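## Task

Every foam block sits above a lot number printed on the shelf edge beneath it. If a block's lot number shows up two or more times anywhere in the storeroom, bring that block to the desk so that nothing of it overhangs the desk's edge. Every foam block with a unique lot number must stay on its own shelf. The robot must not tip over or finish leaning, or the task fails.

## Robot and tools

ROBOT. TidyBot++: a wheeled base (0.54 m long, 0.50 m wide, 0.38 m tall) on four powered casters, carrying a single seven-joint arm with a two-finger gripper. The shoulder sits 0.12 m ahead of the base centre, 0.68 m up. Cameras: base_camera (fixed on the base, looking forward) and wrist_camera (looks along the hand). The arm begins folded, hand pointing down, reaching about 0.08 m past the base front. A downward-pointing hand can rise to roughly 0.94 m above the floor, and only near the base.

FRAMES. Base frame: origin on the floor beneath the base centre, x forward, y left, z up, metres. hand_pose is the point between the finger pads, given in this frame as x, y, z, qw, qx, qy, qz; the hand's z axis runs out along the fingers, and the fingers close along its y axis. Odometry frame = the base frame where the scene began; base_odometry counts wheel turns only (slip counts as travel), heading in rad, left positive, -3.142 to 3.142. base_tilt is in degrees, forward and right positive.

TOOL move. Arguments: base, joints, target, speeds, cameras, blocking. Any of base, joints, target may be combined; their motions start together.
- base: an object of relative offsets from where the base is now, along its current axes. translate_m (forward +, -2 to 2 m), strafe_m (left +, -2 to 2 m), rotate_rad (counter-clockwise from above +, -6.3 to 6.3 rad).
- joints: absolute angles by name, radians. joint_1_rad (any angle; positive = clockwise from above, opposite to heading), joint_2_rad (-2.249 to 2.249, shoulder, 0 = upper arm vertical, + leans forward), joint_3_rad (any angle), joint_4_rad (-2.579 to 2.579, elbow, 0 straight; with joint_3 at 3.14 negative bends forward), joint_5_rad (any), joint_6_rad (-2.099 to 2.099, wrist), joint_7_rad (any; hand down, + is counter-clockwise from above, 1.57 opens fingers left/right), gripper_pos (0 open to 1 closed; pad gap about 85 x (1 - gripper_pos) mm). Unbounded joints take the short way round, so send steps below half a turn.
- target: a single list of seven numbers, an absolute hand pose in the base frame: [x, y, z, qw, qx, qy, qz], metres then quaternion. With target, joints may only carry gripper_pos.
- speeds: top speeds for this action only: translate_m and strafe_m 0.05 to 0.5 m/s, rotate_rad 0.1 to 1.57 rad/s. For a combined translate+strafe, give one speed only.
- cameras: list of base_camera, wrist_camera or all; [] for none.
- blocking: true (default) returns when everything rests; false returns in about 0.5 s while motion continues. A move with no action just reports state and images.

TOOL wait: seconds 0 to 10; returns state and images, early if all motion has stopped. TOOL stop: brakes all your running motions. TOOL zoom_image: camera plus region [x0, y0, x1, y1] in pixels, top-left origin, at most 504 x 504; useful for reading lot numbers. TOOL read_manual: licence texts only. TOOL finished_scene: scene = the current scene number; ends it irreversibly, and later calls in the same reply go to the next scene.

RESULT LINES. move says done or the worst status. base_status, joint_status, hand_status: moving, done, off_target (rested away from target, may still push), stopped, not_followed (a check withheld joint targets: "joint command not followed" for self-collision with a "cause:", "pose unreachable" for a target), contact_stop, time_out, torque_fault, limit_stop_at_motor_heat. An unrequested stop (contact_stop, time_out, torque fault) or a refused call cancels the rest of that reply's move, wait and finished_scene calls. hand_target is where the hand would be with joints at their targets. motor_effort: percent of each motor's max, bracket = peak in the last action. Motor temperatures: one per arm joint; MOTOR HOT appears at 60 °C, and at 75 °C the arm sags in an over-temperature stop. on_its_own lists uncommanded robot behaviour. gripper at 1 saying done means nothing was grasped; off_target means something is held.

TIPS. Targets are reached within about 3 cm; correct by adding (wanted - read) to the last target. To hold a loaded hand still, resend hand_target, not hand_pose. Loads make the arm sag; don't command a joint to its read angle while holding. Targets low and close in front, pointing forward, go badly and may drive the arm into the base; no check prevents arm-base contact. The arm does not avoid obstacles and keeps pushing if blocked. The base drives slowly accelerating (0.5 m/s2) and odometry drifts over many moves. Motion continues while you think.

AVOID. Catching the raised arm on furniture while driving or turning, reaching far out or swinging the stretched arm sideways (tipping); back off or retract the arm to cure a lean. Driving the arm into things (torque faults, 10 s arm stop). Dropping or releasing moving objects, slamming, hard pushes, squeezing objects still resting on something, fast swings of loads. Leaving objects overhanging the desk edge. Long holding of loads with the arm stretched (heat).

Each tool is called after "Emit:" in YAML: its name, and indented under it one key for each argument.

## Session

Emit:
move:

Scene clock: 0.00 s.
Motor temperatures (°C): [38 35 31 37 40 37 42]
base_odometry: x=+0.000 y=+0.000 heading=+0.000
base_tilt: forward=-0.4 right=+0.6
base_status: not commanded
joint_positions: joint_1_rad=-0.038 joint_2_rad=-0.374 joint_3_rad=+3.113 joint_4_rad=-2.523 joint_5_rad=-0.004 joint_6_rad=-0.911 joint_7_rad=+1.592 gripper_pos=+0.000
joint_status: not commanded
motor_effort: joint_1_rad=-1 joint_2_rad=-1 joint_3_rad=+1 joint_4_rad=+15 joint_5_rad=+1 joint_6_rad=+1 joint_7_rad=+0
hand_pose: x=+0.2532 y=+0.0103 z=+0.5912 quat_wxyz=(+0.003, +0.998, +0.042, +0.041) (m; base frame)
hand_target: x=+0.2524 y=+0.0102 z=+0.5907 quat_wxyz=(+0.003, +0.998, +0.042, +0.040) (m; base frame)
hand_status: not commanded
pictures: base_camera, wrist_camera
Images, in order (width x height): base_camera 644x364, wrist_camera 644x476.

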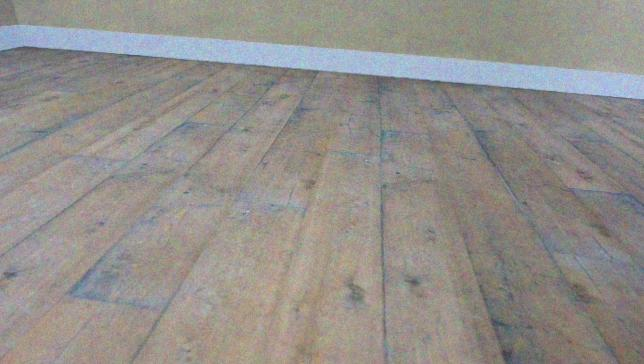

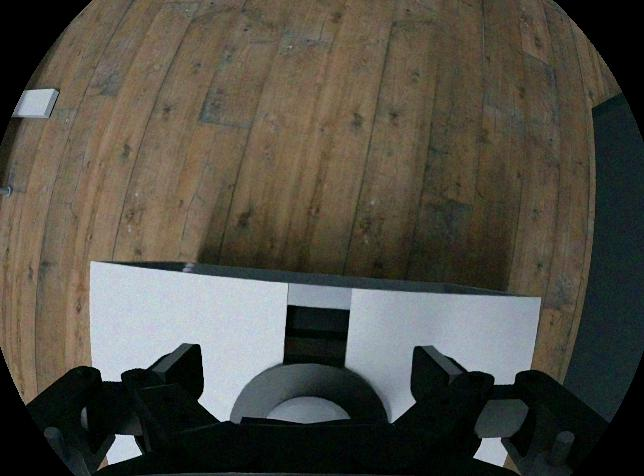

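Emit:
move:
  joints: {"joint_6_rad":0.4}

Emit:
move:
  base: {"rotate_rad":1.2}

Emit:
move:
  base: {"rotate_rad":1.2}

Emit:
move:
  base: {"rotate_rad":1.2}

Emit:
move:
  base: {"rotate_rad":1.2}

Scene clock: 2.17 s.
Motor temperatures (°C): [38 35 31 37 40 37 42]
move: done
base_odometry: x=+0.000 y=+0.000 heading=+0.000
base_tilt: forward=-0.4 right=+0.6
base_status: not commanded
joint_positions: joint_1_rad=-0.038 joint_2_rad=-0.374 joint_3_rad=+3.113 joint_4_rad=-2.522 joint_5_rad=-0.004 joint_6_rad=+0.345 joint_7_rad=+1.592 gripper_pos=+0.000
joint_status: all done
motor_effort: joint_1_rad=-1(1) joint_2_rad=-6(6) joint_3_rad=+1(1) joint_4_rad=+19(20) joint_5_rad=+0(1) joint_6_rad=+9(9) joint_7_rad=+0(1)
hand_pose: x=+0.5303 y=+0.0293 z=+0.8301 quat_wxyz=(-0.010, +0.783, +0.035, +0.620) (m; base frame)
hand_target: x=+0.5332 y=+0.0295 z=+0.8453 quat_wxyz=(-0.011, +0.767, +0.034, +0.641) (m; base frame)
hand_status: not commanded
pictures: base_camera, wrist_camera
Images, in order (width x height): base_camera 644x364, wrist_camera 644x476.

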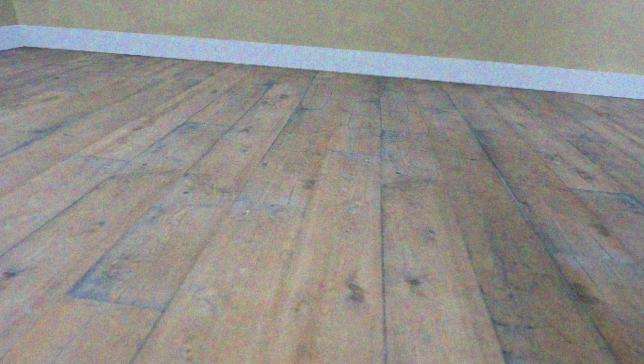

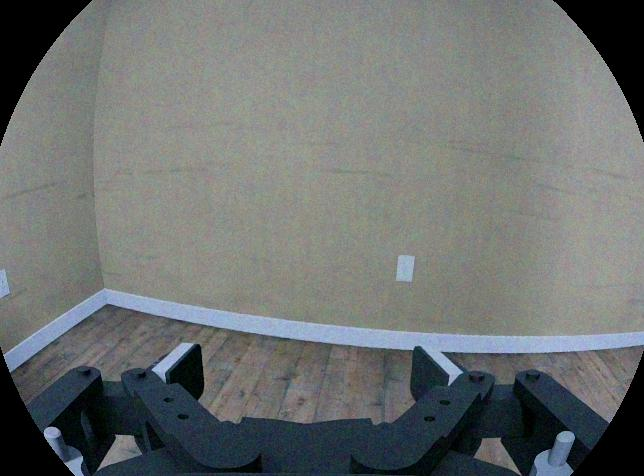

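Scene clock: 4.20 s.
Motor temperatures (°C): [38 35 31 37 40 37 42]
move: done
base_odometry: x=+0.000 y=+0.000 heading=+1.199
base_tilt: forward=-0.4 right=+0.6
base_status: done
joint_positions: joint_1_rad=-0.038 joint_2_rad=-0.374 joint_3_rad=+3.113 joint_4_rad=-2.522 joint_5_rad=-0.004 joint_6_rad=+0.345 joint_7_rad=+1.592 gripper_pos=+0.000
joint_status: not commanded
motor_effort: joint_1_rad=-1(1) joint_2_rad=-6(7) joint_3_rad=+1(2) joint_4_rad=+19(20) joint_5_rad=+0(1) joint_6_rad=+9(9) joint_7_rad=-1(1)
hand_pose: x=+0.5303 y=+0.0293 z=+0.8302 quat_wxyz=(-0.010, +0.783, +0.035, +0.620) (m; base frame)
hand_target: x=+0.5332 y=+0.0295 z=+0.8453 quat_wxyz=(-0.011, +0.767, +0.034, +0.641) (m; base frame)
hand_status: not commanded
pictures: base_camera, wrist_camera
Images, in order (width x height): base_camera 644x364, wrist_camera 644x476.

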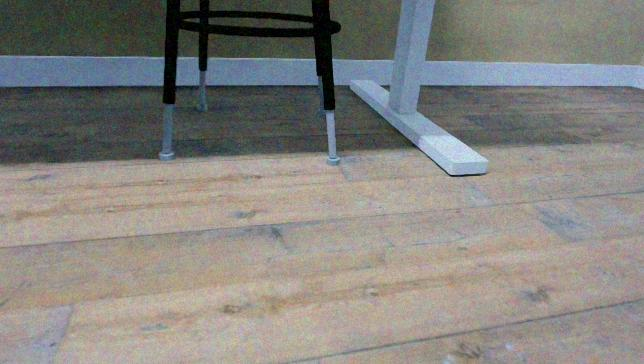

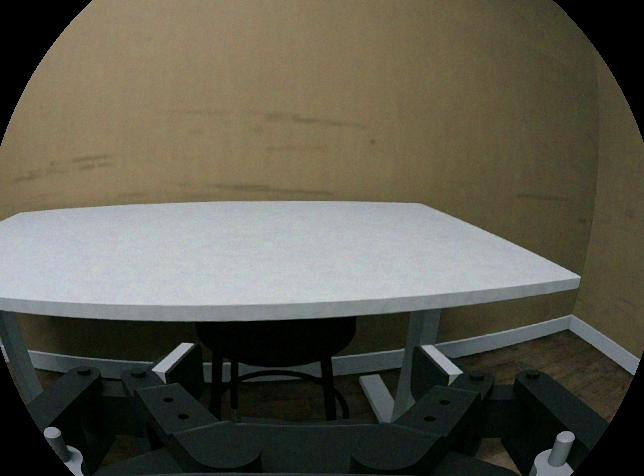

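Scene clock: 6.23 s.
Motor temperatures (°C): [38 35 31 37 40 38 42]
move: done
base_odometry: x=+0.000 y=+0.000 heading=+2.399
base_tilt: forward=-0.4 right=+0.6
base_status: done
joint_positions: joint_1_rad=-0.038 joint_2_rad=-0.374 joint_3_rad=+3.113 joint_4_rad=-2.522 joint_5_rad=-0.004 joint_6_rad=+0.345 joint_7_rad=+1.592 gripper_pos=+0.000
joint_status: not commanded
motor_effort: joint_1_rad=+0(1) joint_2_rad=-6(7) joint_3_rad=+1(2) joint_4_rad=+20(20) joint_5_rad=+1(1) joint_6_rad=+8(9) joint_7_rad=+0(1)
hand_pose: x=+0.5304 y=+0.0293 z=+0.8302 quat_wxyz=(-0.010, +0.783, +0.035, +0.620) (m; base frame)
hand_target: x=+0.5332 y=+0.0295 z=+0.8453 quat_wxyz=(-0.011, +0.767, +0.034, +0.641) (m; base frame)
hand_status: not commanded
pictures: base_camera, wrist_camera
Images, in order (width x height): base_camera 644x364, wrist_camera 644x476.

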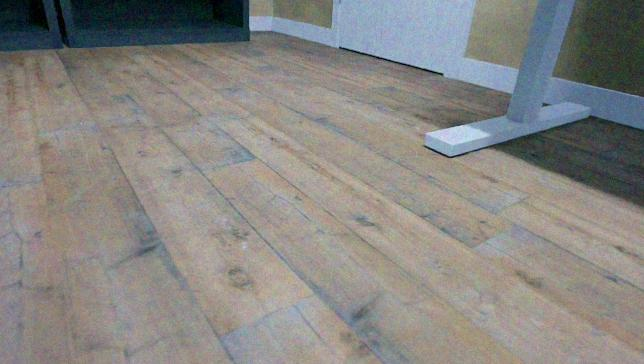

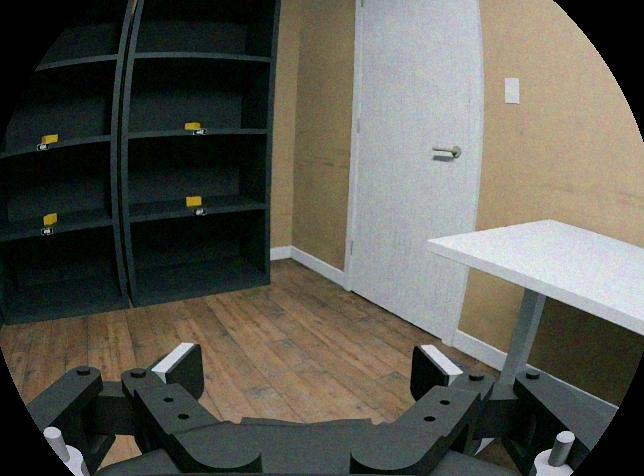

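Scene clock: 8.27 s.
Motor temperatures (°C): [38 35 31 37 40 38 42]
move: done
base_odometry: x=+0.000 y=+0.000 heading=-2.685
base_tilt: forward=-0.4 right=+0.6
base_status: done
joint_positions: joint_1_rad=-0.038 joint_2_rad=-0.374 joint_3_rad=+3.113 joint_4_rad=-2.522 joint_5_rad=-0.004 joint_6_rad=+0.346 joint_7_rad=+1.592 gripper_pos=+0.000
joint_status: not commanded
motor_effort: joint_1_rad=+0(2) joint_2_rad=-6(6) joint_3_rad=+1(2) joint_4_rad=+20(20) joint_5_rad=+1(1) joint_6_rad=+9(9) joint_7_rad=+0(1)
hand_pose: x=+0.5304 y=+0.0294 z=+0.8303 quat_wxyz=(-0.010, +0.783, +0.035, +0.621) (m; base frame)
hand_target: x=+0.5332 y=+0.0295 z=+0.8453 quat_wxyz=(-0.011, +0.767, +0.034, +0.641) (m; base frame)
hand_status: not commanded
pictures: base_camera, wrist_camera
Images, in order (width x height): base_camera 644x364, wrist_camera 644x476.

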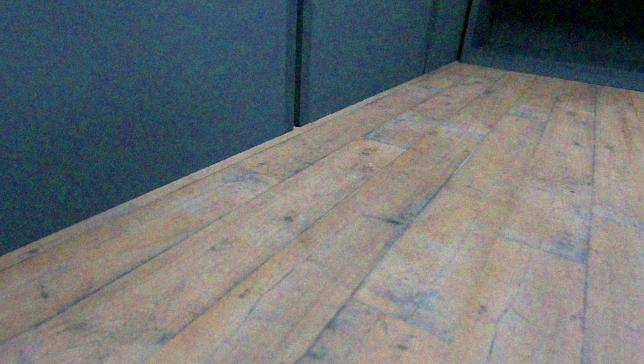

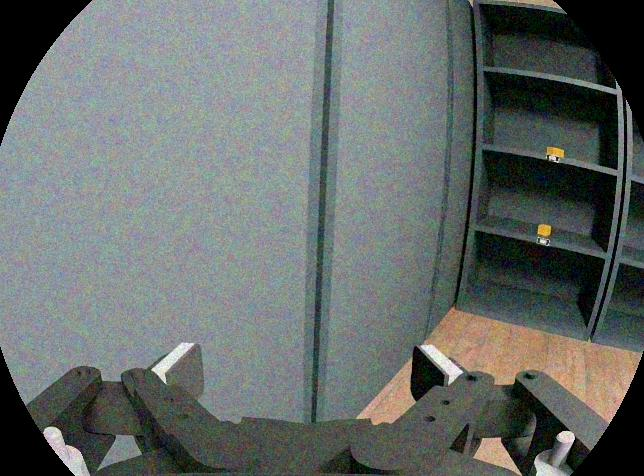

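Scene clock: 10.30 s.
Motor temperatures (°C): [38 35 31 37 40 38 42]
move: done
base_odometry: x=+0.000 y=+0.000 heading=-1.486
base_tilt: forward=-0.4 right=+0.6
base_status: done
joint_positions: joint_1_rad=-0.038 joint_2_rad=-0.374 joint_3_rad=+3.112 joint_4_rad=-2.522 joint_5_rad=-0.004 joint_6_rad=+0.346 joint_7_rad=+1.592 gripper_pos=+0.000
joint_status: not commanded
motor_effort: joint_1_rad=+0(1) joint_2_rad=-6(7) joint_3_rad=+1(2) joint_4_rad=+19(20) joint_5_rad=+1(1) joint_6_rad=+9(9) joint_7_rad=+0(1)
hand_pose: x=+0.5304 y=+0.0294 z=+0.8303 quat_wxyz=(-0.010, +0.783, +0.035, +0.621) (m; base frame)
hand_target: x=+0.5332 y=+0.0295 z=+0.8453 quat_wxyz=(-0.011, +0.767, +0.034, +0.641) (m; base frame)
hand_status: not commanded
pictures: base_camera, wrist_camera
Images, in order (width x height): base_camera 644x364, wrist_camera 644x476.

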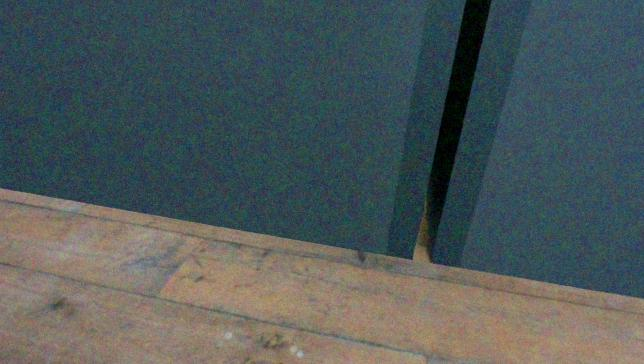

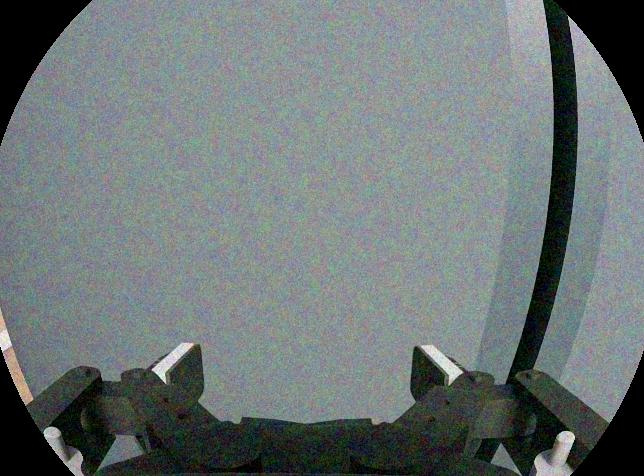

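Emit:
move:
  base: {"rotate_rad":-1.65}

Emit:
zoom_image:
  camera: "wrist_camera"
  region: [150, 0, 500, 300]

Scene clock: 13.03 s.
Motor temperatures (°C): [38 35 31 37 40 38 42]
move: done
base_odometry: x=+0.000 y=+0.000 heading=-3.135
base_tilt: forward=-0.3 right=+0.6
base_status: done
joint_positions: joint_1_rad=-0.038 joint_2_rad=-0.374 joint_3_rad=+3.112 joint_4_rad=-2.522 joint_5_rad=-0.004 joint_6_rad=+0.346 joint_7_rad=+1.592 gripper_pos=+0.000
joint_status: not commanded
motor_effort: joint_1_rad=+0(2) joint_2_rad=-5(7) joint_3_rad=+1(2) joint_4_rad=+20(20) joint_5_rad=+1(1) joint_6_rad=+9(9) joint_7_rad=+0(1)
hand_pose: x=+0.5304 y=+0.0295 z=+0.8304 quat_wxyz=(-0.010, +0.783, +0.035, +0.621) (m; base frame)
hand_target: x=+0.5332 y=+0.0295 z=+0.8453 quat_wxyz=(-0.011, +0.767, +0.034, +0.641) (m; base frame)
hand_status: not commanded
pictures: base_camera, wrist_camera
Images, in order (width x height): base_camera 644x364, wrist_camera 644x476.

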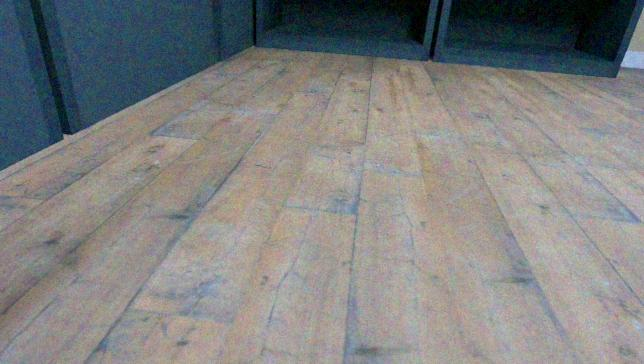

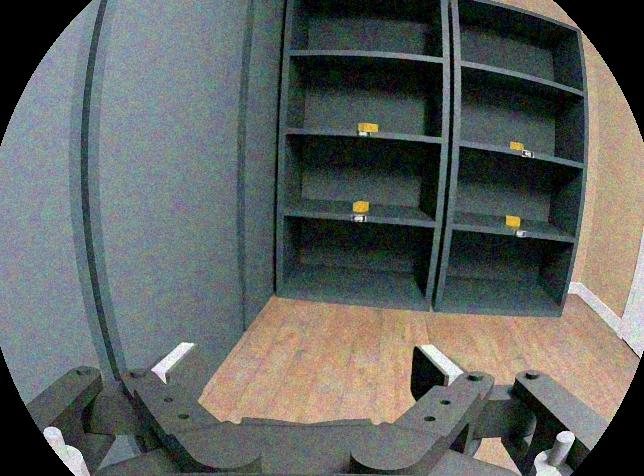

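Scaled by 1.440.

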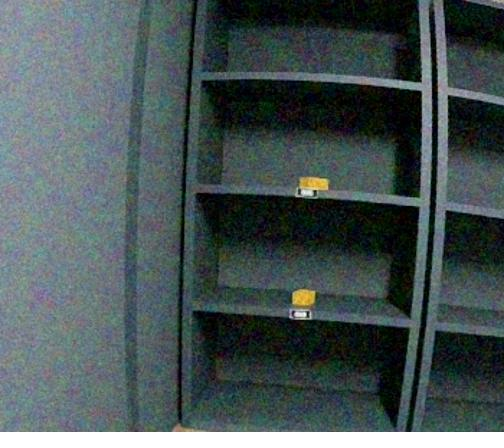

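Emit:
move:
  base: {"translate_m":1.0,"strafe_m":-0.1}

Emit:
zoom_image:
  camera: "wrist_camera"
  region: [280, 60, 480, 260]

Emit:
zoom_image:
  camera: "wrist_camera"
  region: [440, 60, 640, 260]

Scene clock: 16.53 s.
Motor temperatures (°C): [38 35 31 37 40 38 42]
move: done
base_odometry: x=-1.001 y=+0.094 heading=-3.136
base_tilt: forward=-0.3 right=+0.6
base_status: done
joint_positions: joint_1_rad=-0.038 joint_2_rad=-0.375 joint_3_rad=+3.112 joint_4_rad=-2.522 joint_5_rad=-0.004 joint_6_rad=+0.348 joint_7_rad=+1.592 gripper_pos=+0.000
joint_status: not commanded
motor_effort: joint_1_rad=+0(1) joint_2_rad=-6(8) joint_3_rad=+1(1) joint_4_rad=+19(21) joint_5_rad=+1(1) joint_6_rad=+9(9) joint_7_rad=+0(1)
hand_pose: x=+0.5304 y=+0.0295 z=+0.8314 quat_wxyz=(-0.010, +0.782, +0.035, +0.622) (m; base frame)
hand_target: x=+0.5332 y=+0.0295 z=+0.8453 quat_wxyz=(-0.011, +0.767, +0.034, +0.641) (m; base frame)
hand_status: not commanded
pictures: base_camera, wrist_camera
Images, in order (width x height): base_camera 644x364, wrist_camera 644x476.

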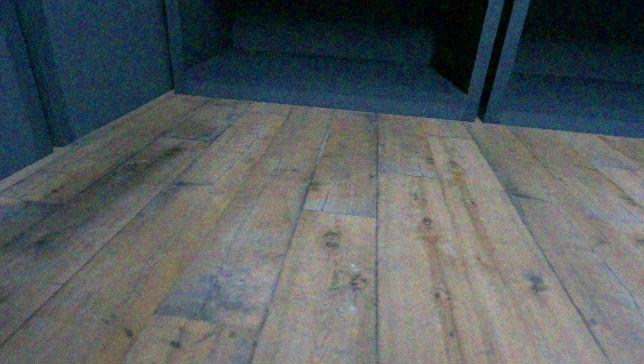

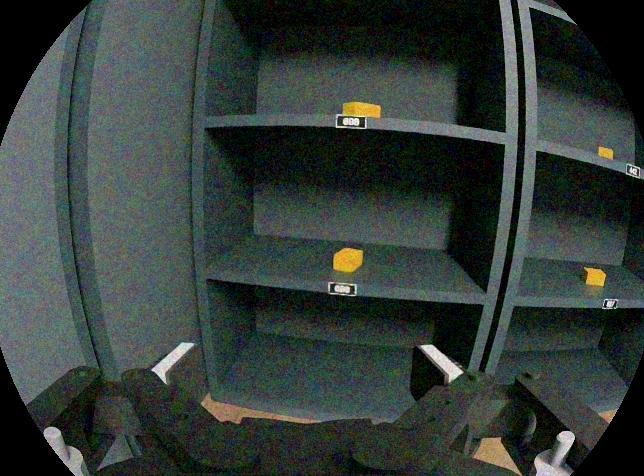

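Scaled by 2.520.

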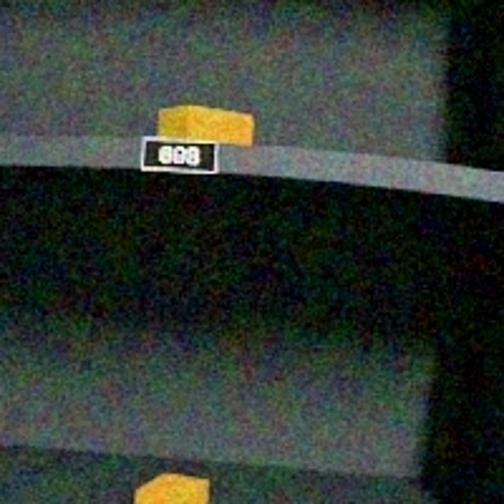

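Scaled by 2.520.

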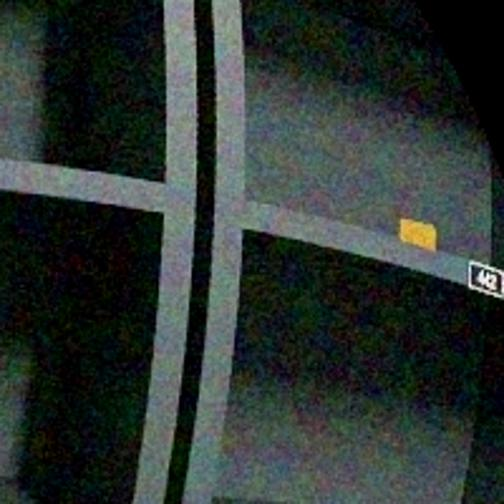

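Emit:
move:
  base: {"translate_m":0.25,"strafe_m":-0.4}

Emit:
zoom_image:
  camera: "wrist_camera"
  region: [150, 70, 300, 170]

Emit:
zoom_image:
  camera: "wrist_camera"
  region: [150, 240, 300, 340]

Emit:
zoom_image:
  camera: "wrist_camera"
  region: [450, 50, 600, 150]

Emit:
zoom_image:
  camera: "wrist_camera"
  region: [450, 240, 600, 340]

Scene clock: 19.00 s.
Motor temperatures (°C): [38 35 31 37 40 38 42]
move: done
base_odometry: x=-1.253 y=+0.492 heading=-3.135
base_tilt: forward=-0.3 right=+0.6
base_status: done
joint_positions: joint_1_rad=-0.038 joint_2_rad=-0.375 joint_3_rad=+3.113 joint_4_rad=-2.522 joint_5_rad=-0.004 joint_6_rad=+0.348 joint_7_rad=+1.592 gripper_pos=+0.000
joint_status: not commanded
motor_effort: joint_1_rad=+0(1) joint_2_rad=-5(8) joint_3_rad=+1(2) joint_4_rad=+19(20) joint_5_rad=+1(1) joint_6_rad=+9(9) joint_7_rad=+0(1)
hand_pose: x=+0.5304 y=+0.0293 z=+0.8315 quat_wxyz=(-0.010, +0.782, +0.035, +0.622) (m; base frame)
hand_target: x=+0.5332 y=+0.0295 z=+0.8453 quat_wxyz=(-0.011, +0.767, +0.034, +0.641) (m; base frame)
hand_status: not commanded
pictures: base_camera, wrist_camera
Images, in order (width x height): base_camera 644x364, wrist_camera 644x476.

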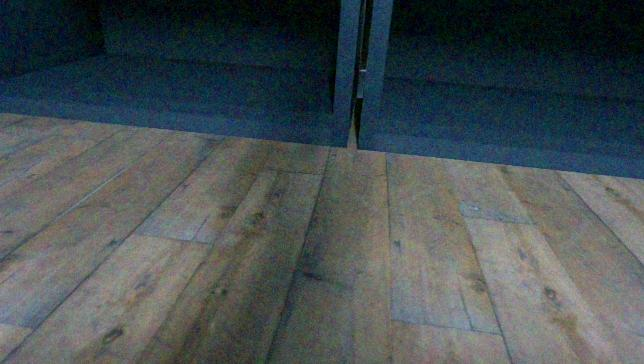

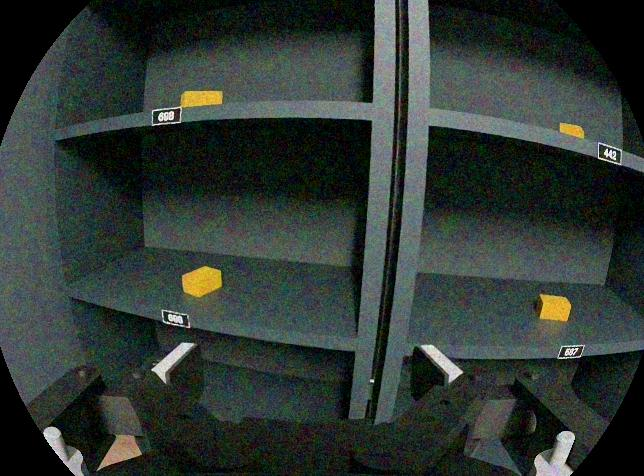

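Scaled by 3.360.

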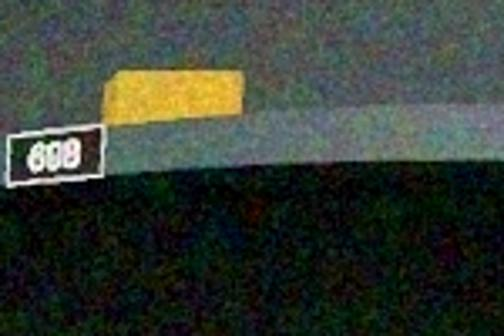

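Scaled by 3.360.

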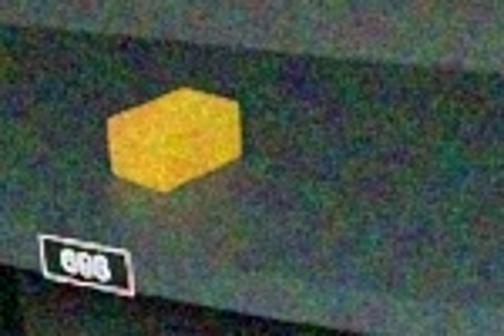

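Scaled by 3.360.

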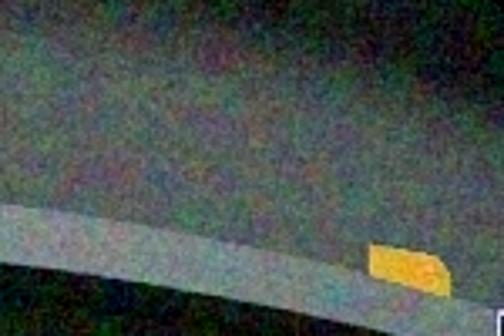

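Scaled by 3.360.

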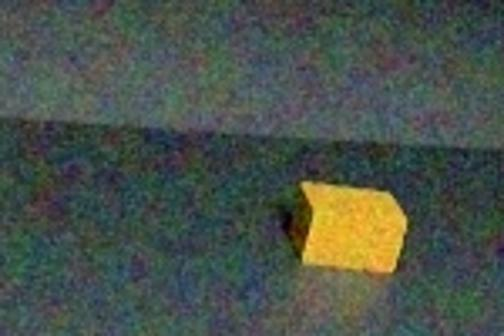

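Emit:
move:
  base: {"translate_m":0.12,"strafe_m":0.42}

Emit:
zoom_image:
  camera: "wrist_camera"
  region: [290, 70, 370, 130]

Emit:
zoom_image:
  camera: "wrist_camera"
  region: [290, 310, 370, 370]

Emit:
move:
  base: {"strafe_m":-0.85}

Emit:
zoom_image:
  camera: "wrist_camera"
  region: [290, 60, 390, 140]

Emit:
zoom_image:
  camera: "wrist_camera"
  region: [290, 300, 390, 380]

Scene clock: 21.60 s.
Motor temperatures (°C): [38 35 31 37 40 38 42]
move: done
base_odometry: x=-1.371 y=+0.072 heading=-3.136
base_tilt: forward=-0.3 right=+0.6
base_status: done
joint_positions: joint_1_rad=-0.038 joint_2_rad=-0.375 joint_3_rad=+3.113 joint_4_rad=-2.522 joint_5_rad=-0.004 joint_6_rad=+0.350 joint_7_rad=+1.592 gripper_pos=+0.000
joint_status: not commanded
motor_effort: joint_1_rad=+0(1) joint_2_rad=-6(7) joint_3_rad=+1(2) joint_4_rad=+20(21) joint_5_rad=+1(1) joint_6_rad=+9(9) joint_7_rad=+0(1)
hand_pose: x=+0.5305 y=+0.0294 z=+0.8321 quat_wxyz=(-0.010, +0.782, +0.035, +0.623) (m; base frame)
hand_target: x=+0.5332 y=+0.0295 z=+0.8453 quat_wxyz=(-0.011, +0.767, +0.034, +0.641) (m; base frame)
hand_status: not commanded
pictures: base_camera, wrist_camera
Images, in order (width x height): base_camera 644x364, wrist_camera 644x476.

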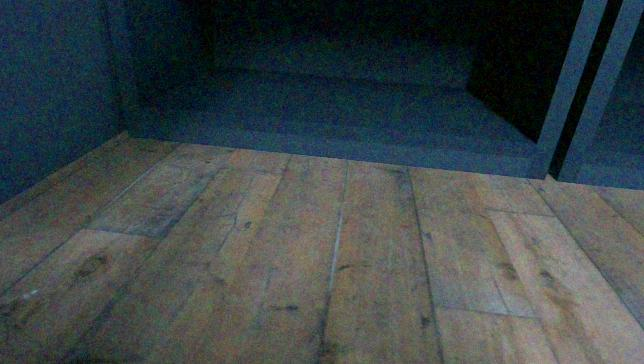

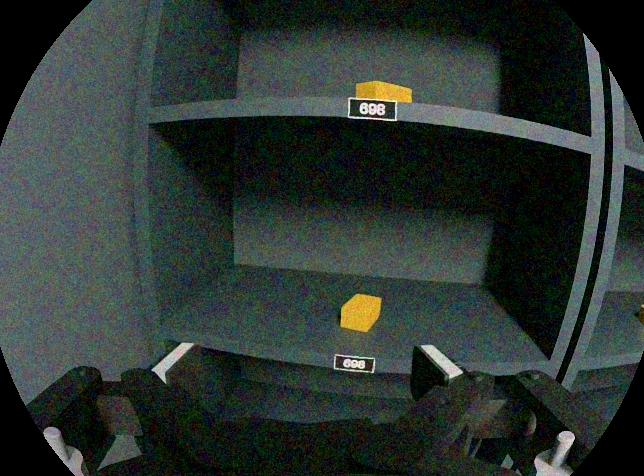

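Scaled by 6.300.

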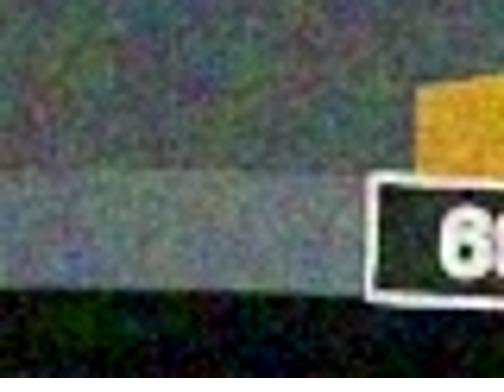

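Scaled by 6.300.

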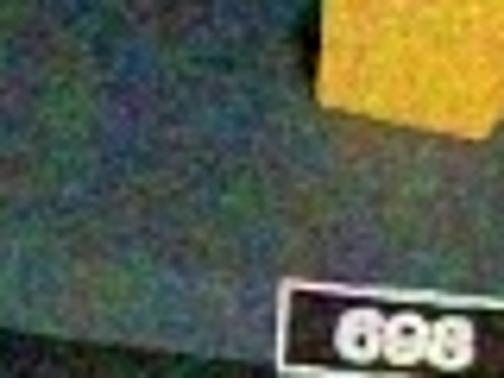

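Scene clock: 24.67 s.
Motor temperatures (°C): [38 35 31 37 40 38 42]
move: done
base_odometry: x=-1.376 y=+0.922 heading=-3.135
base_tilt: forward=-0.3 right=+0.6
base_status: done
joint_positions: joint_1_rad=-0.038 joint_2_rad=-0.375 joint_3_rad=+3.113 joint_4_rad=-2.522 joint_5_rad=-0.004 joint_6_rad=+0.352 joint_7_rad=+1.592 gripper_pos=+0.000
joint_status: not commanded
motor_effort: joint_1_rad=+0(1) joint_2_rad=-6(8) joint_3_rad=+1(2) joint_4_rad=+20(21) joint_5_rad=+1(1) joint_6_rad=+9(9) joint_7_rad=+0(1)
hand_pose: x=+0.5306 y=+0.0294 z=+0.8328 quat_wxyz=(-0.010, +0.781, +0.035, +0.624) (m; base frame)
hand_target: x=+0.5332 y=+0.0295 z=+0.8453 quat_wxyz=(-0.011, +0.767, +0.034, +0.641) (m; base frame)
hand_status: not commanded
pictures: base_camera, wrist_camera
Images, in order (width x height): base_camera 644x364, wrist_camera 644x476.

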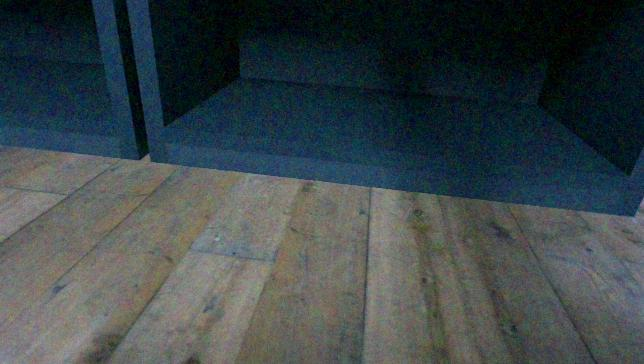

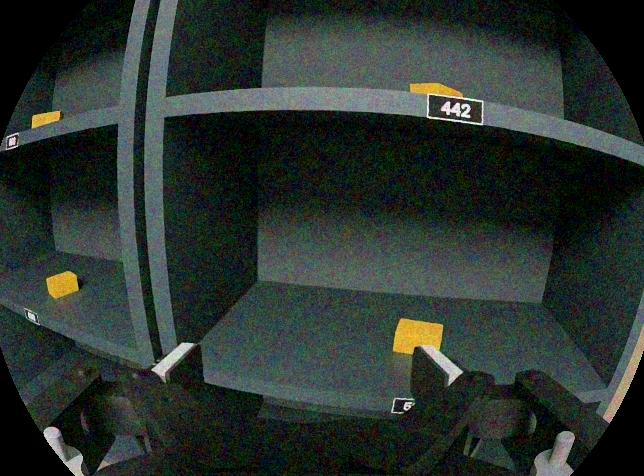

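Scaled by 5.040.

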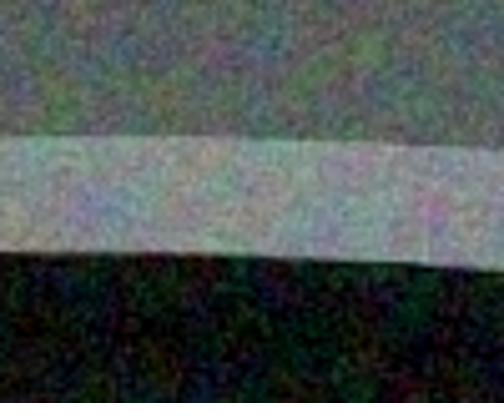

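Scaled by 5.040.

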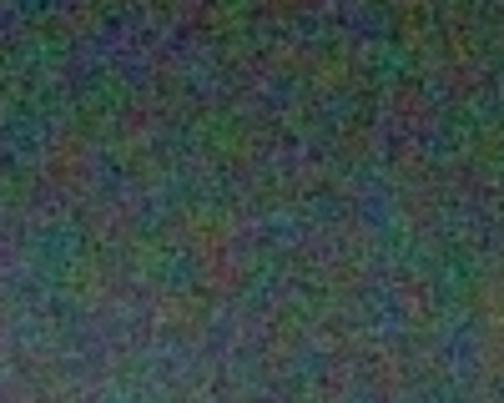

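Emit:
move:
  base: {"translate_m":-0.15,"strafe_m":-0.15}

Emit:
zoom_image:
  camera: "wrist_camera"
  region: [300, 320, 420, 420]

Emit:
move:
  base: {"rotate_rad":3.14}

Emit:
move:
  base: {"translate_m":1.9,"strafe_m":-0.9}

Emit:
move:
  base: {"rotate_rad":-0.7}

Scene clock: 26.60 s.
Motor temperatures (°C): [38 35 31 37 40 38 42]
move: done
base_odometry: x=-1.227 y=+1.073 heading=-3.135
base_tilt: forward=-0.4 right=+0.6
base_status: done
joint_positions: joint_1_rad=-0.038 joint_2_rad=-0.378 joint_3_rad=+3.113 joint_4_rad=-2.522 joint_5_rad=-0.004 joint_6_rad=+0.352 joint_7_rad=+1.592 gripper_pos=+0.000
joint_status: not commanded
motor_effort: joint_1_rad=+0(1) joint_2_rad=-6(8) joint_3_rad=+1(2) joint_4_rad=+20(21) joint_5_rad=+1(1) joint_6_rad=+9(10) joint_7_rad=+0(1)
hand_pose: x=+0.5302 y=+0.0293 z=+0.8339 quat_wxyz=(-0.010, +0.780, +0.035, +0.625) (m; base frame)
hand_target: x=+0.5332 y=+0.0295 z=+0.8453 quat_wxyz=(-0.011, +0.767, +0.034, +0.641) (m; base frame)
hand_status: not commanded
pictures: base_camera, wrist_camera
Images, in order (width x height): base_camera 644x364, wrist_camera 644x476.

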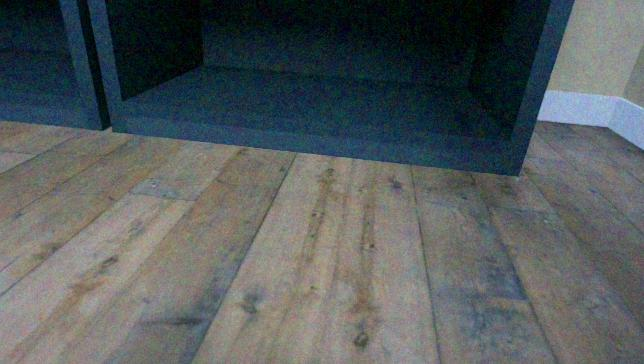

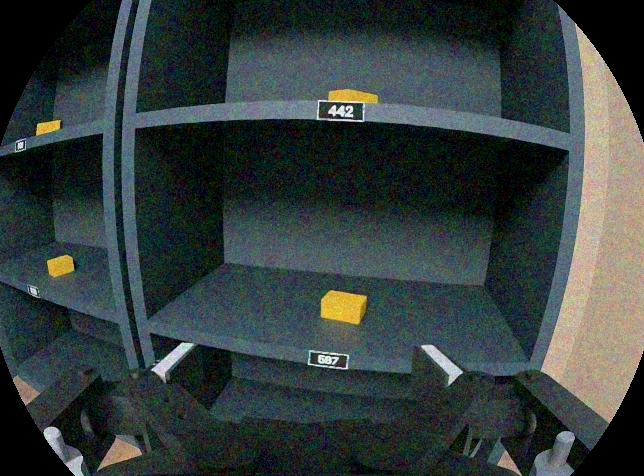

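Scaled by 4.200.

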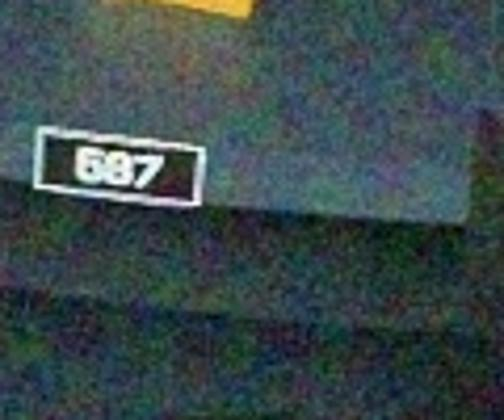

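Scene clock: 29.93 s.
Motor temperatures (°C): [38 35 31 37 40 38 42]
move: done
base_odometry: x=-1.227 y=+1.073 heading=+0.004
base_tilt: forward=-0.4 right=+0.6
base_status: done
joint_positions: joint_1_rad=-0.038 joint_2_rad=-0.378 joint_3_rad=+3.113 joint_4_rad=-2.522 joint_5_rad=-0.004 joint_6_rad=+0.352 joint_7_rad=+1.592 gripper_pos=+0.000
joint_status: not commanded
motor_effort: joint_1_rad=-1(1) joint_2_rad=-6(7) joint_3_rad=+1(2) joint_4_rad=+19(21) joint_5_rad=+1(1) joint_6_rad=+9(10) joint_7_rad=+0(1)
hand_pose: x=+0.5302 y=+0.0293 z=+0.8339 quat_wxyz=(-0.010, +0.780, +0.035, +0.625) (m; base frame)
hand_target: x=+0.5332 y=+0.0295 z=+0.8453 quat_wxyz=(-0.011, +0.767, +0.034, +0.641) (m; base frame)
hand_status: not commanded
pictures: base_camera, wrist_camera
Images, in order (width x height): base_camera 644x364, wrist_camera 644x476.

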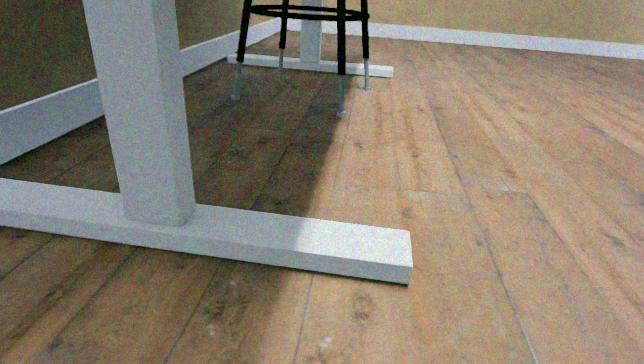

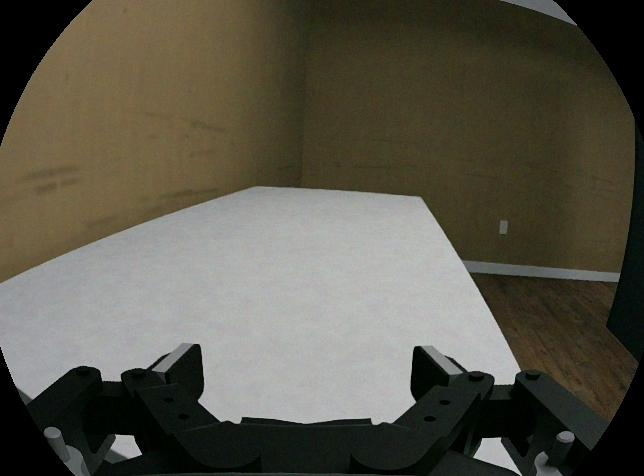

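Scene clock: 43.70 s.
Motor temperatures (°C): [38 35 31 37 40 38 42]
move: done
TORQUE FAULT: joint_2_rad reached its torque limit (104.5 N m). The arm stopped for 10 seconds, dropped its targets and accepts commands again. The stop added 8.1 s to the call.
base_odometry: x=+0.677 y=+0.181 heading=+0.003
base_tilt: forward=-0.4 right=+0.6
base_status: done
joint_positions: joint_1_rad=-0.053 joint_2_rad=-0.370 joint_3_rad=+3.118 joint_4_rad=-2.507 joint_5_rad=-0.005 joint_6_rad=+0.352 joint_7_rad=+1.592 gripper_pos=+0.000
joint_status: not commanded
motor_effort: joint_1_rad=-2(27) joint_2_rad=-6(48) joint_3_rad=+1(11) joint_4_rad=+20(25) joint_5_rad=+1(4) joint_6_rad=+8(15) joint_7_rad=+0(1)
hand_pose: x=+0.5349 y=+0.0333 z=+0.8392 quat_wxyz=(-0.014, +0.778, +0.038, +0.627) (m; base frame)
hand_target: x=+0.5333 y=+0.0329 z=+0.8368 quat_wxyz=(-0.014, +0.778, +0.038, +0.627) (m; base frame)
hand_status: not commanded
pictures: base_camera, wrist_camera
Images, in order (width x height): base_camera 644x364, wrist_camera 644x476.

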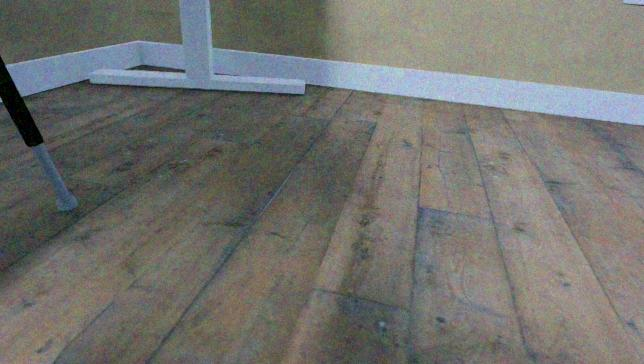

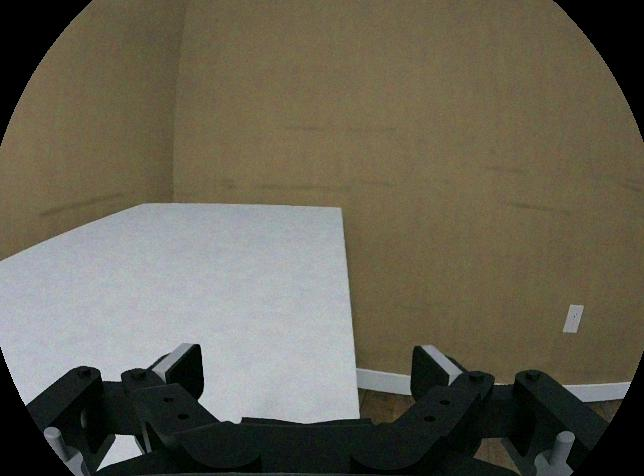

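not run: a stop that you did not command came earlier in this reply.

Emit:
move:
  base: {"strafe_m":-0.4}

Emit:
move:
  base: {"rotate_rad":-0.8}

Scene clock: 46.00 s.
Motor temperatures (°C): [38 35 31 37 40 38 42]
move: done
base_odometry: x=+0.679 y=-0.219 heading=+0.004
base_tilt: forward=-0.3 right=+0.6
base_status: done
joint_positions: joint_1_rad=-0.053 joint_2_rad=-0.370 joint_3_rad=+3.118 joint_4_rad=-2.507 joint_5_rad=-0.005 joint_6_rad=+0.352 joint_7_rad=+1.592 gripper_pos=+0.000
joint_status: not commanded
motor_effort: joint_1_rad=+0(2) joint_2_rad=-5(7) joint_3_rad=+1(3) joint_4_rad=+19(21) joint_5_rad=+1(1) joint_6_rad=+8(9) joint_7_rad=+0(1)
hand_pose: x=+0.5349 y=+0.0334 z=+0.8392 quat_wxyz=(-0.014, +0.778, +0.038, +0.627) (m; base frame)
hand_target: x=+0.5333 y=+0.0329 z=+0.8368 quat_wxyz=(-0.014, +0.778, +0.038, +0.627) (m; base frame)
hand_status: not commanded
pictures: base_camera, wrist_camera
Images, in order (width x height): base_camera 644x364, wrist_camera 644x476.

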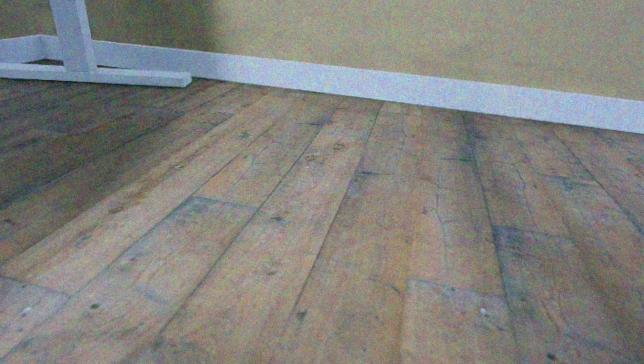

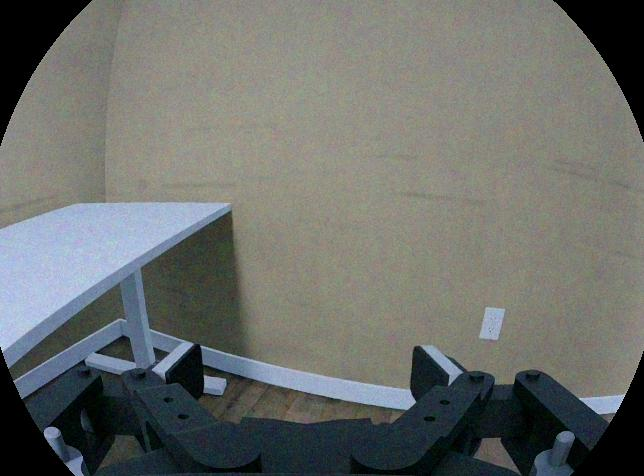

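Scene clock: 47.73 s.
Motor temperatures (°C): [38 35 31 37 40 38 42]
move: done
base_odometry: x=+0.679 y=-0.219 heading=-0.795
base_tilt: forward=-0.3 right=+0.6
base_status: done
joint_positions: joint_1_rad=-0.053 joint_2_rad=-0.370 joint_3_rad=+3.118 joint_4_rad=-2.507 joint_5_rad=-0.005 joint_6_rad=+0.352 joint_7_rad=+1.592 gripper_pos=+0.000
joint_status: not commanded
motor_effort: joint_1_rad=-1(2) joint_2_rad=-6(7) joint_3_rad=+1(2) joint_4_rad=+20(21) joint_5_rad=+1(1) joint_6_rad=+8(9) joint_7_rad=+0(1)
hand_pose: x=+0.5349 y=+0.0334 z=+0.8392 quat_wxyz=(-0.014, +0.778, +0.038, +0.627) (m; base frame)
hand_target: x=+0.5333 y=+0.0329 z=+0.8368 quat_wxyz=(-0.014, +0.778, +0.038, +0.627) (m; base frame)
hand_status: not commanded
pictures: base_camera, wrist_camera
Images, in order (width x height): base_camera 644x364, wrist_camera 644x476.

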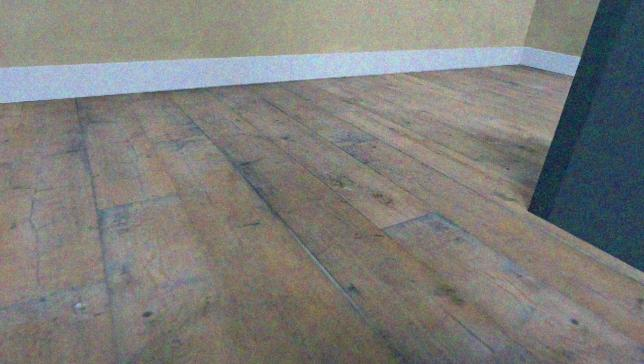

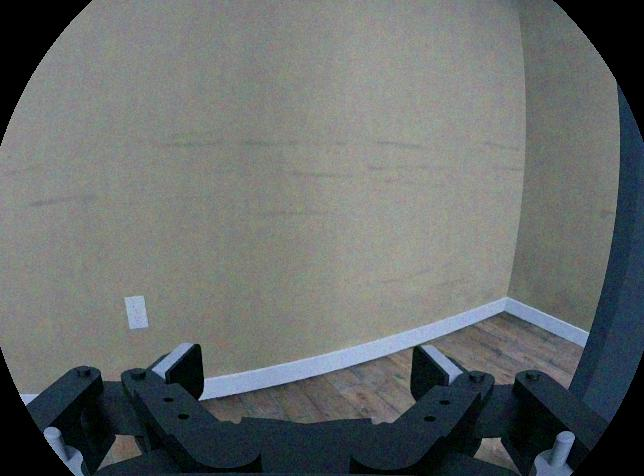

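Emit:
move:
  base: {"translate_m":0.736,"strafe_m":0.608}
  cameras: []

Emit:
move:
  base: {"rotate_rad":-0.775}

Emit:
move:
  base: {"rotate_rad":-0.7}

Scene clock: 51.47 s.
Motor temperatures (°C): [38 35 31 37 40 38 42]
move: done
base_odometry: x=+1.628 y=-0.319 heading=-0.796
base_tilt: forward=-0.3 right=+0.6
base_status: done
joint_positions: joint_1_rad=-0.053 joint_2_rad=-0.370 joint_3_rad=+3.118 joint_4_rad=-2.507 joint_5_rad=-0.005 joint_6_rad=+0.352 joint_7_rad=+1.592 gripper_pos=+0.000
joint_status: not commanded
motor_effort: joint_1_rad=+0(1) joint_2_rad=-6(8) joint_3_rad=+1(1) joint_4_rad=+20(21) joint_5_rad=+1(1) joint_6_rad=+9(10) joint_7_rad=+0(1)
hand_pose: x=+0.5349 y=+0.0334 z=+0.8393 quat_wxyz=(-0.014, +0.778, +0.038, +0.627) (m; base frame)
hand_target: x=+0.5333 y=+0.0329 z=+0.8368 quat_wxyz=(-0.014, +0.778, +0.038, +0.627) (m; base frame)
hand_status: not commanded
pictures: none
No camera images: "cameras" was empty.

Scene clock: 53.20 s.
Motor temperatures (°C): [38 35 31 37 40 38 42]
move: done
base_odometry: x=+1.628 y=-0.319 heading=-1.570
base_tilt: forward=-0.4 right=+0.6
base_status: done
joint_positions: joint_1_rad=-0.053 joint_2_rad=-0.370 joint_3_rad=+3.118 joint_4_rad=-2.507 joint_5_rad=-0.005 joint_6_rad=+0.352 joint_7_rad=+1.592 gripper_pos=+0.000
joint_status: not commanded
motor_effort: joint_1_rad=+0(1) joint_2_rad=-7(7) joint_3_rad=+1(2) joint_4_rad=+19(20) joint_5_rad=+1(1) joint_6_rad=+8(9) joint_7_rad=+0(1)
hand_pose: x=+0.5349 y=+0.0333 z=+0.8393 quat_wxyz=(-0.014, +0.778, +0.037, +0.627) (m; base frame)
hand_target: x=+0.5333 y=+0.0329 z=+0.8368 quat_wxyz=(-0.014, +0.778, +0.038, +0.627) (m; base frame)
hand_status: not commanded
pictures: base_camera, wrist_camera
Images, in order (width x height): base_camera 644x364, wrist_camera 644x476.

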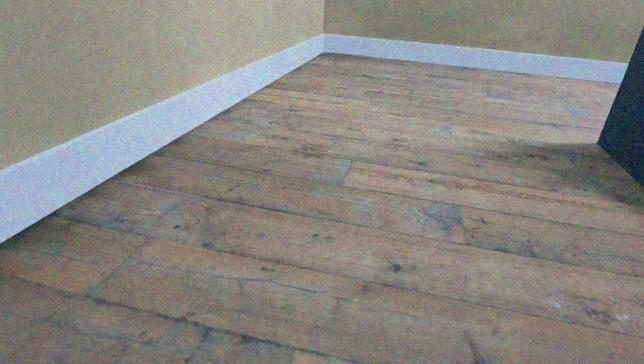

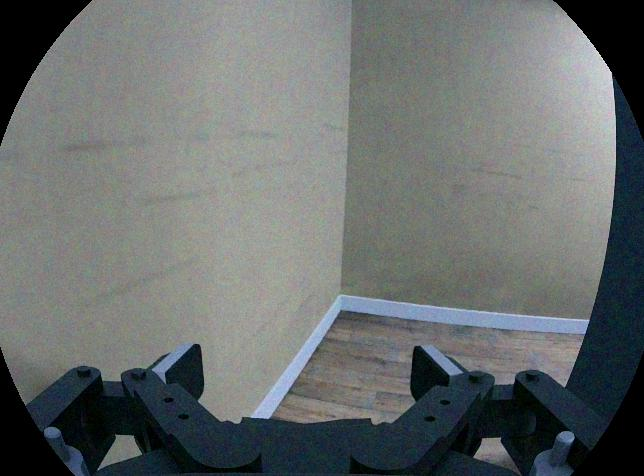

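Scene clock: 54.83 s.
Motor temperatures (°C): [38 35 31 37 40 38 42]
move: done
base_odometry: x=+1.628 y=-0.319 heading=-2.269
base_tilt: forward=-0.3 right=+0.6
base_status: done
joint_positions: joint_1_rad=-0.053 joint_2_rad=-0.370 joint_3_rad=+3.118 joint_4_rad=-2.507 joint_5_rad=-0.005 joint_6_rad=+0.352 joint_7_rad=+1.592 gripper_pos=+0.000
joint_status: not commanded
motor_effort: joint_1_rad=-1(2) joint_2_rad=-5(7) joint_3_rad=+1(2) joint_4_rad=+20(20) joint_5_rad=+1(1) joint_6_rad=+9(9) joint_7_rad=+0(1)
hand_pose: x=+0.5349 y=+0.0333 z=+0.8393 quat_wxyz=(-0.014, +0.778, +0.038, +0.627) (m; base frame)
hand_target: x=+0.5333 y=+0.0329 z=+0.8368 quat_wxyz=(-0.014, +0.778, +0.038, +0.627) (m; base frame)
hand_status: not commanded
pictures: base_camera, wrist_camera
Images, in order (width x height): base_camera 644x364, wrist_camera 644x476.

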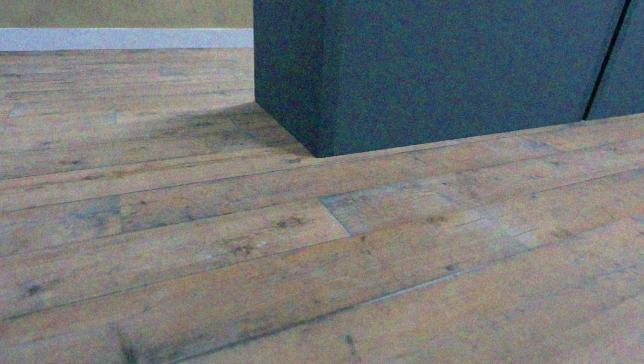

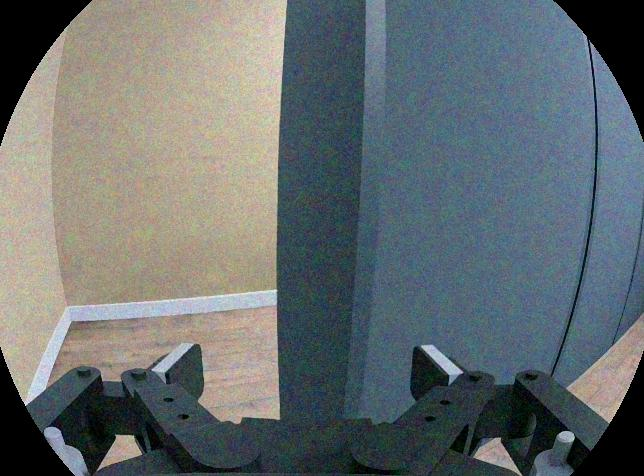

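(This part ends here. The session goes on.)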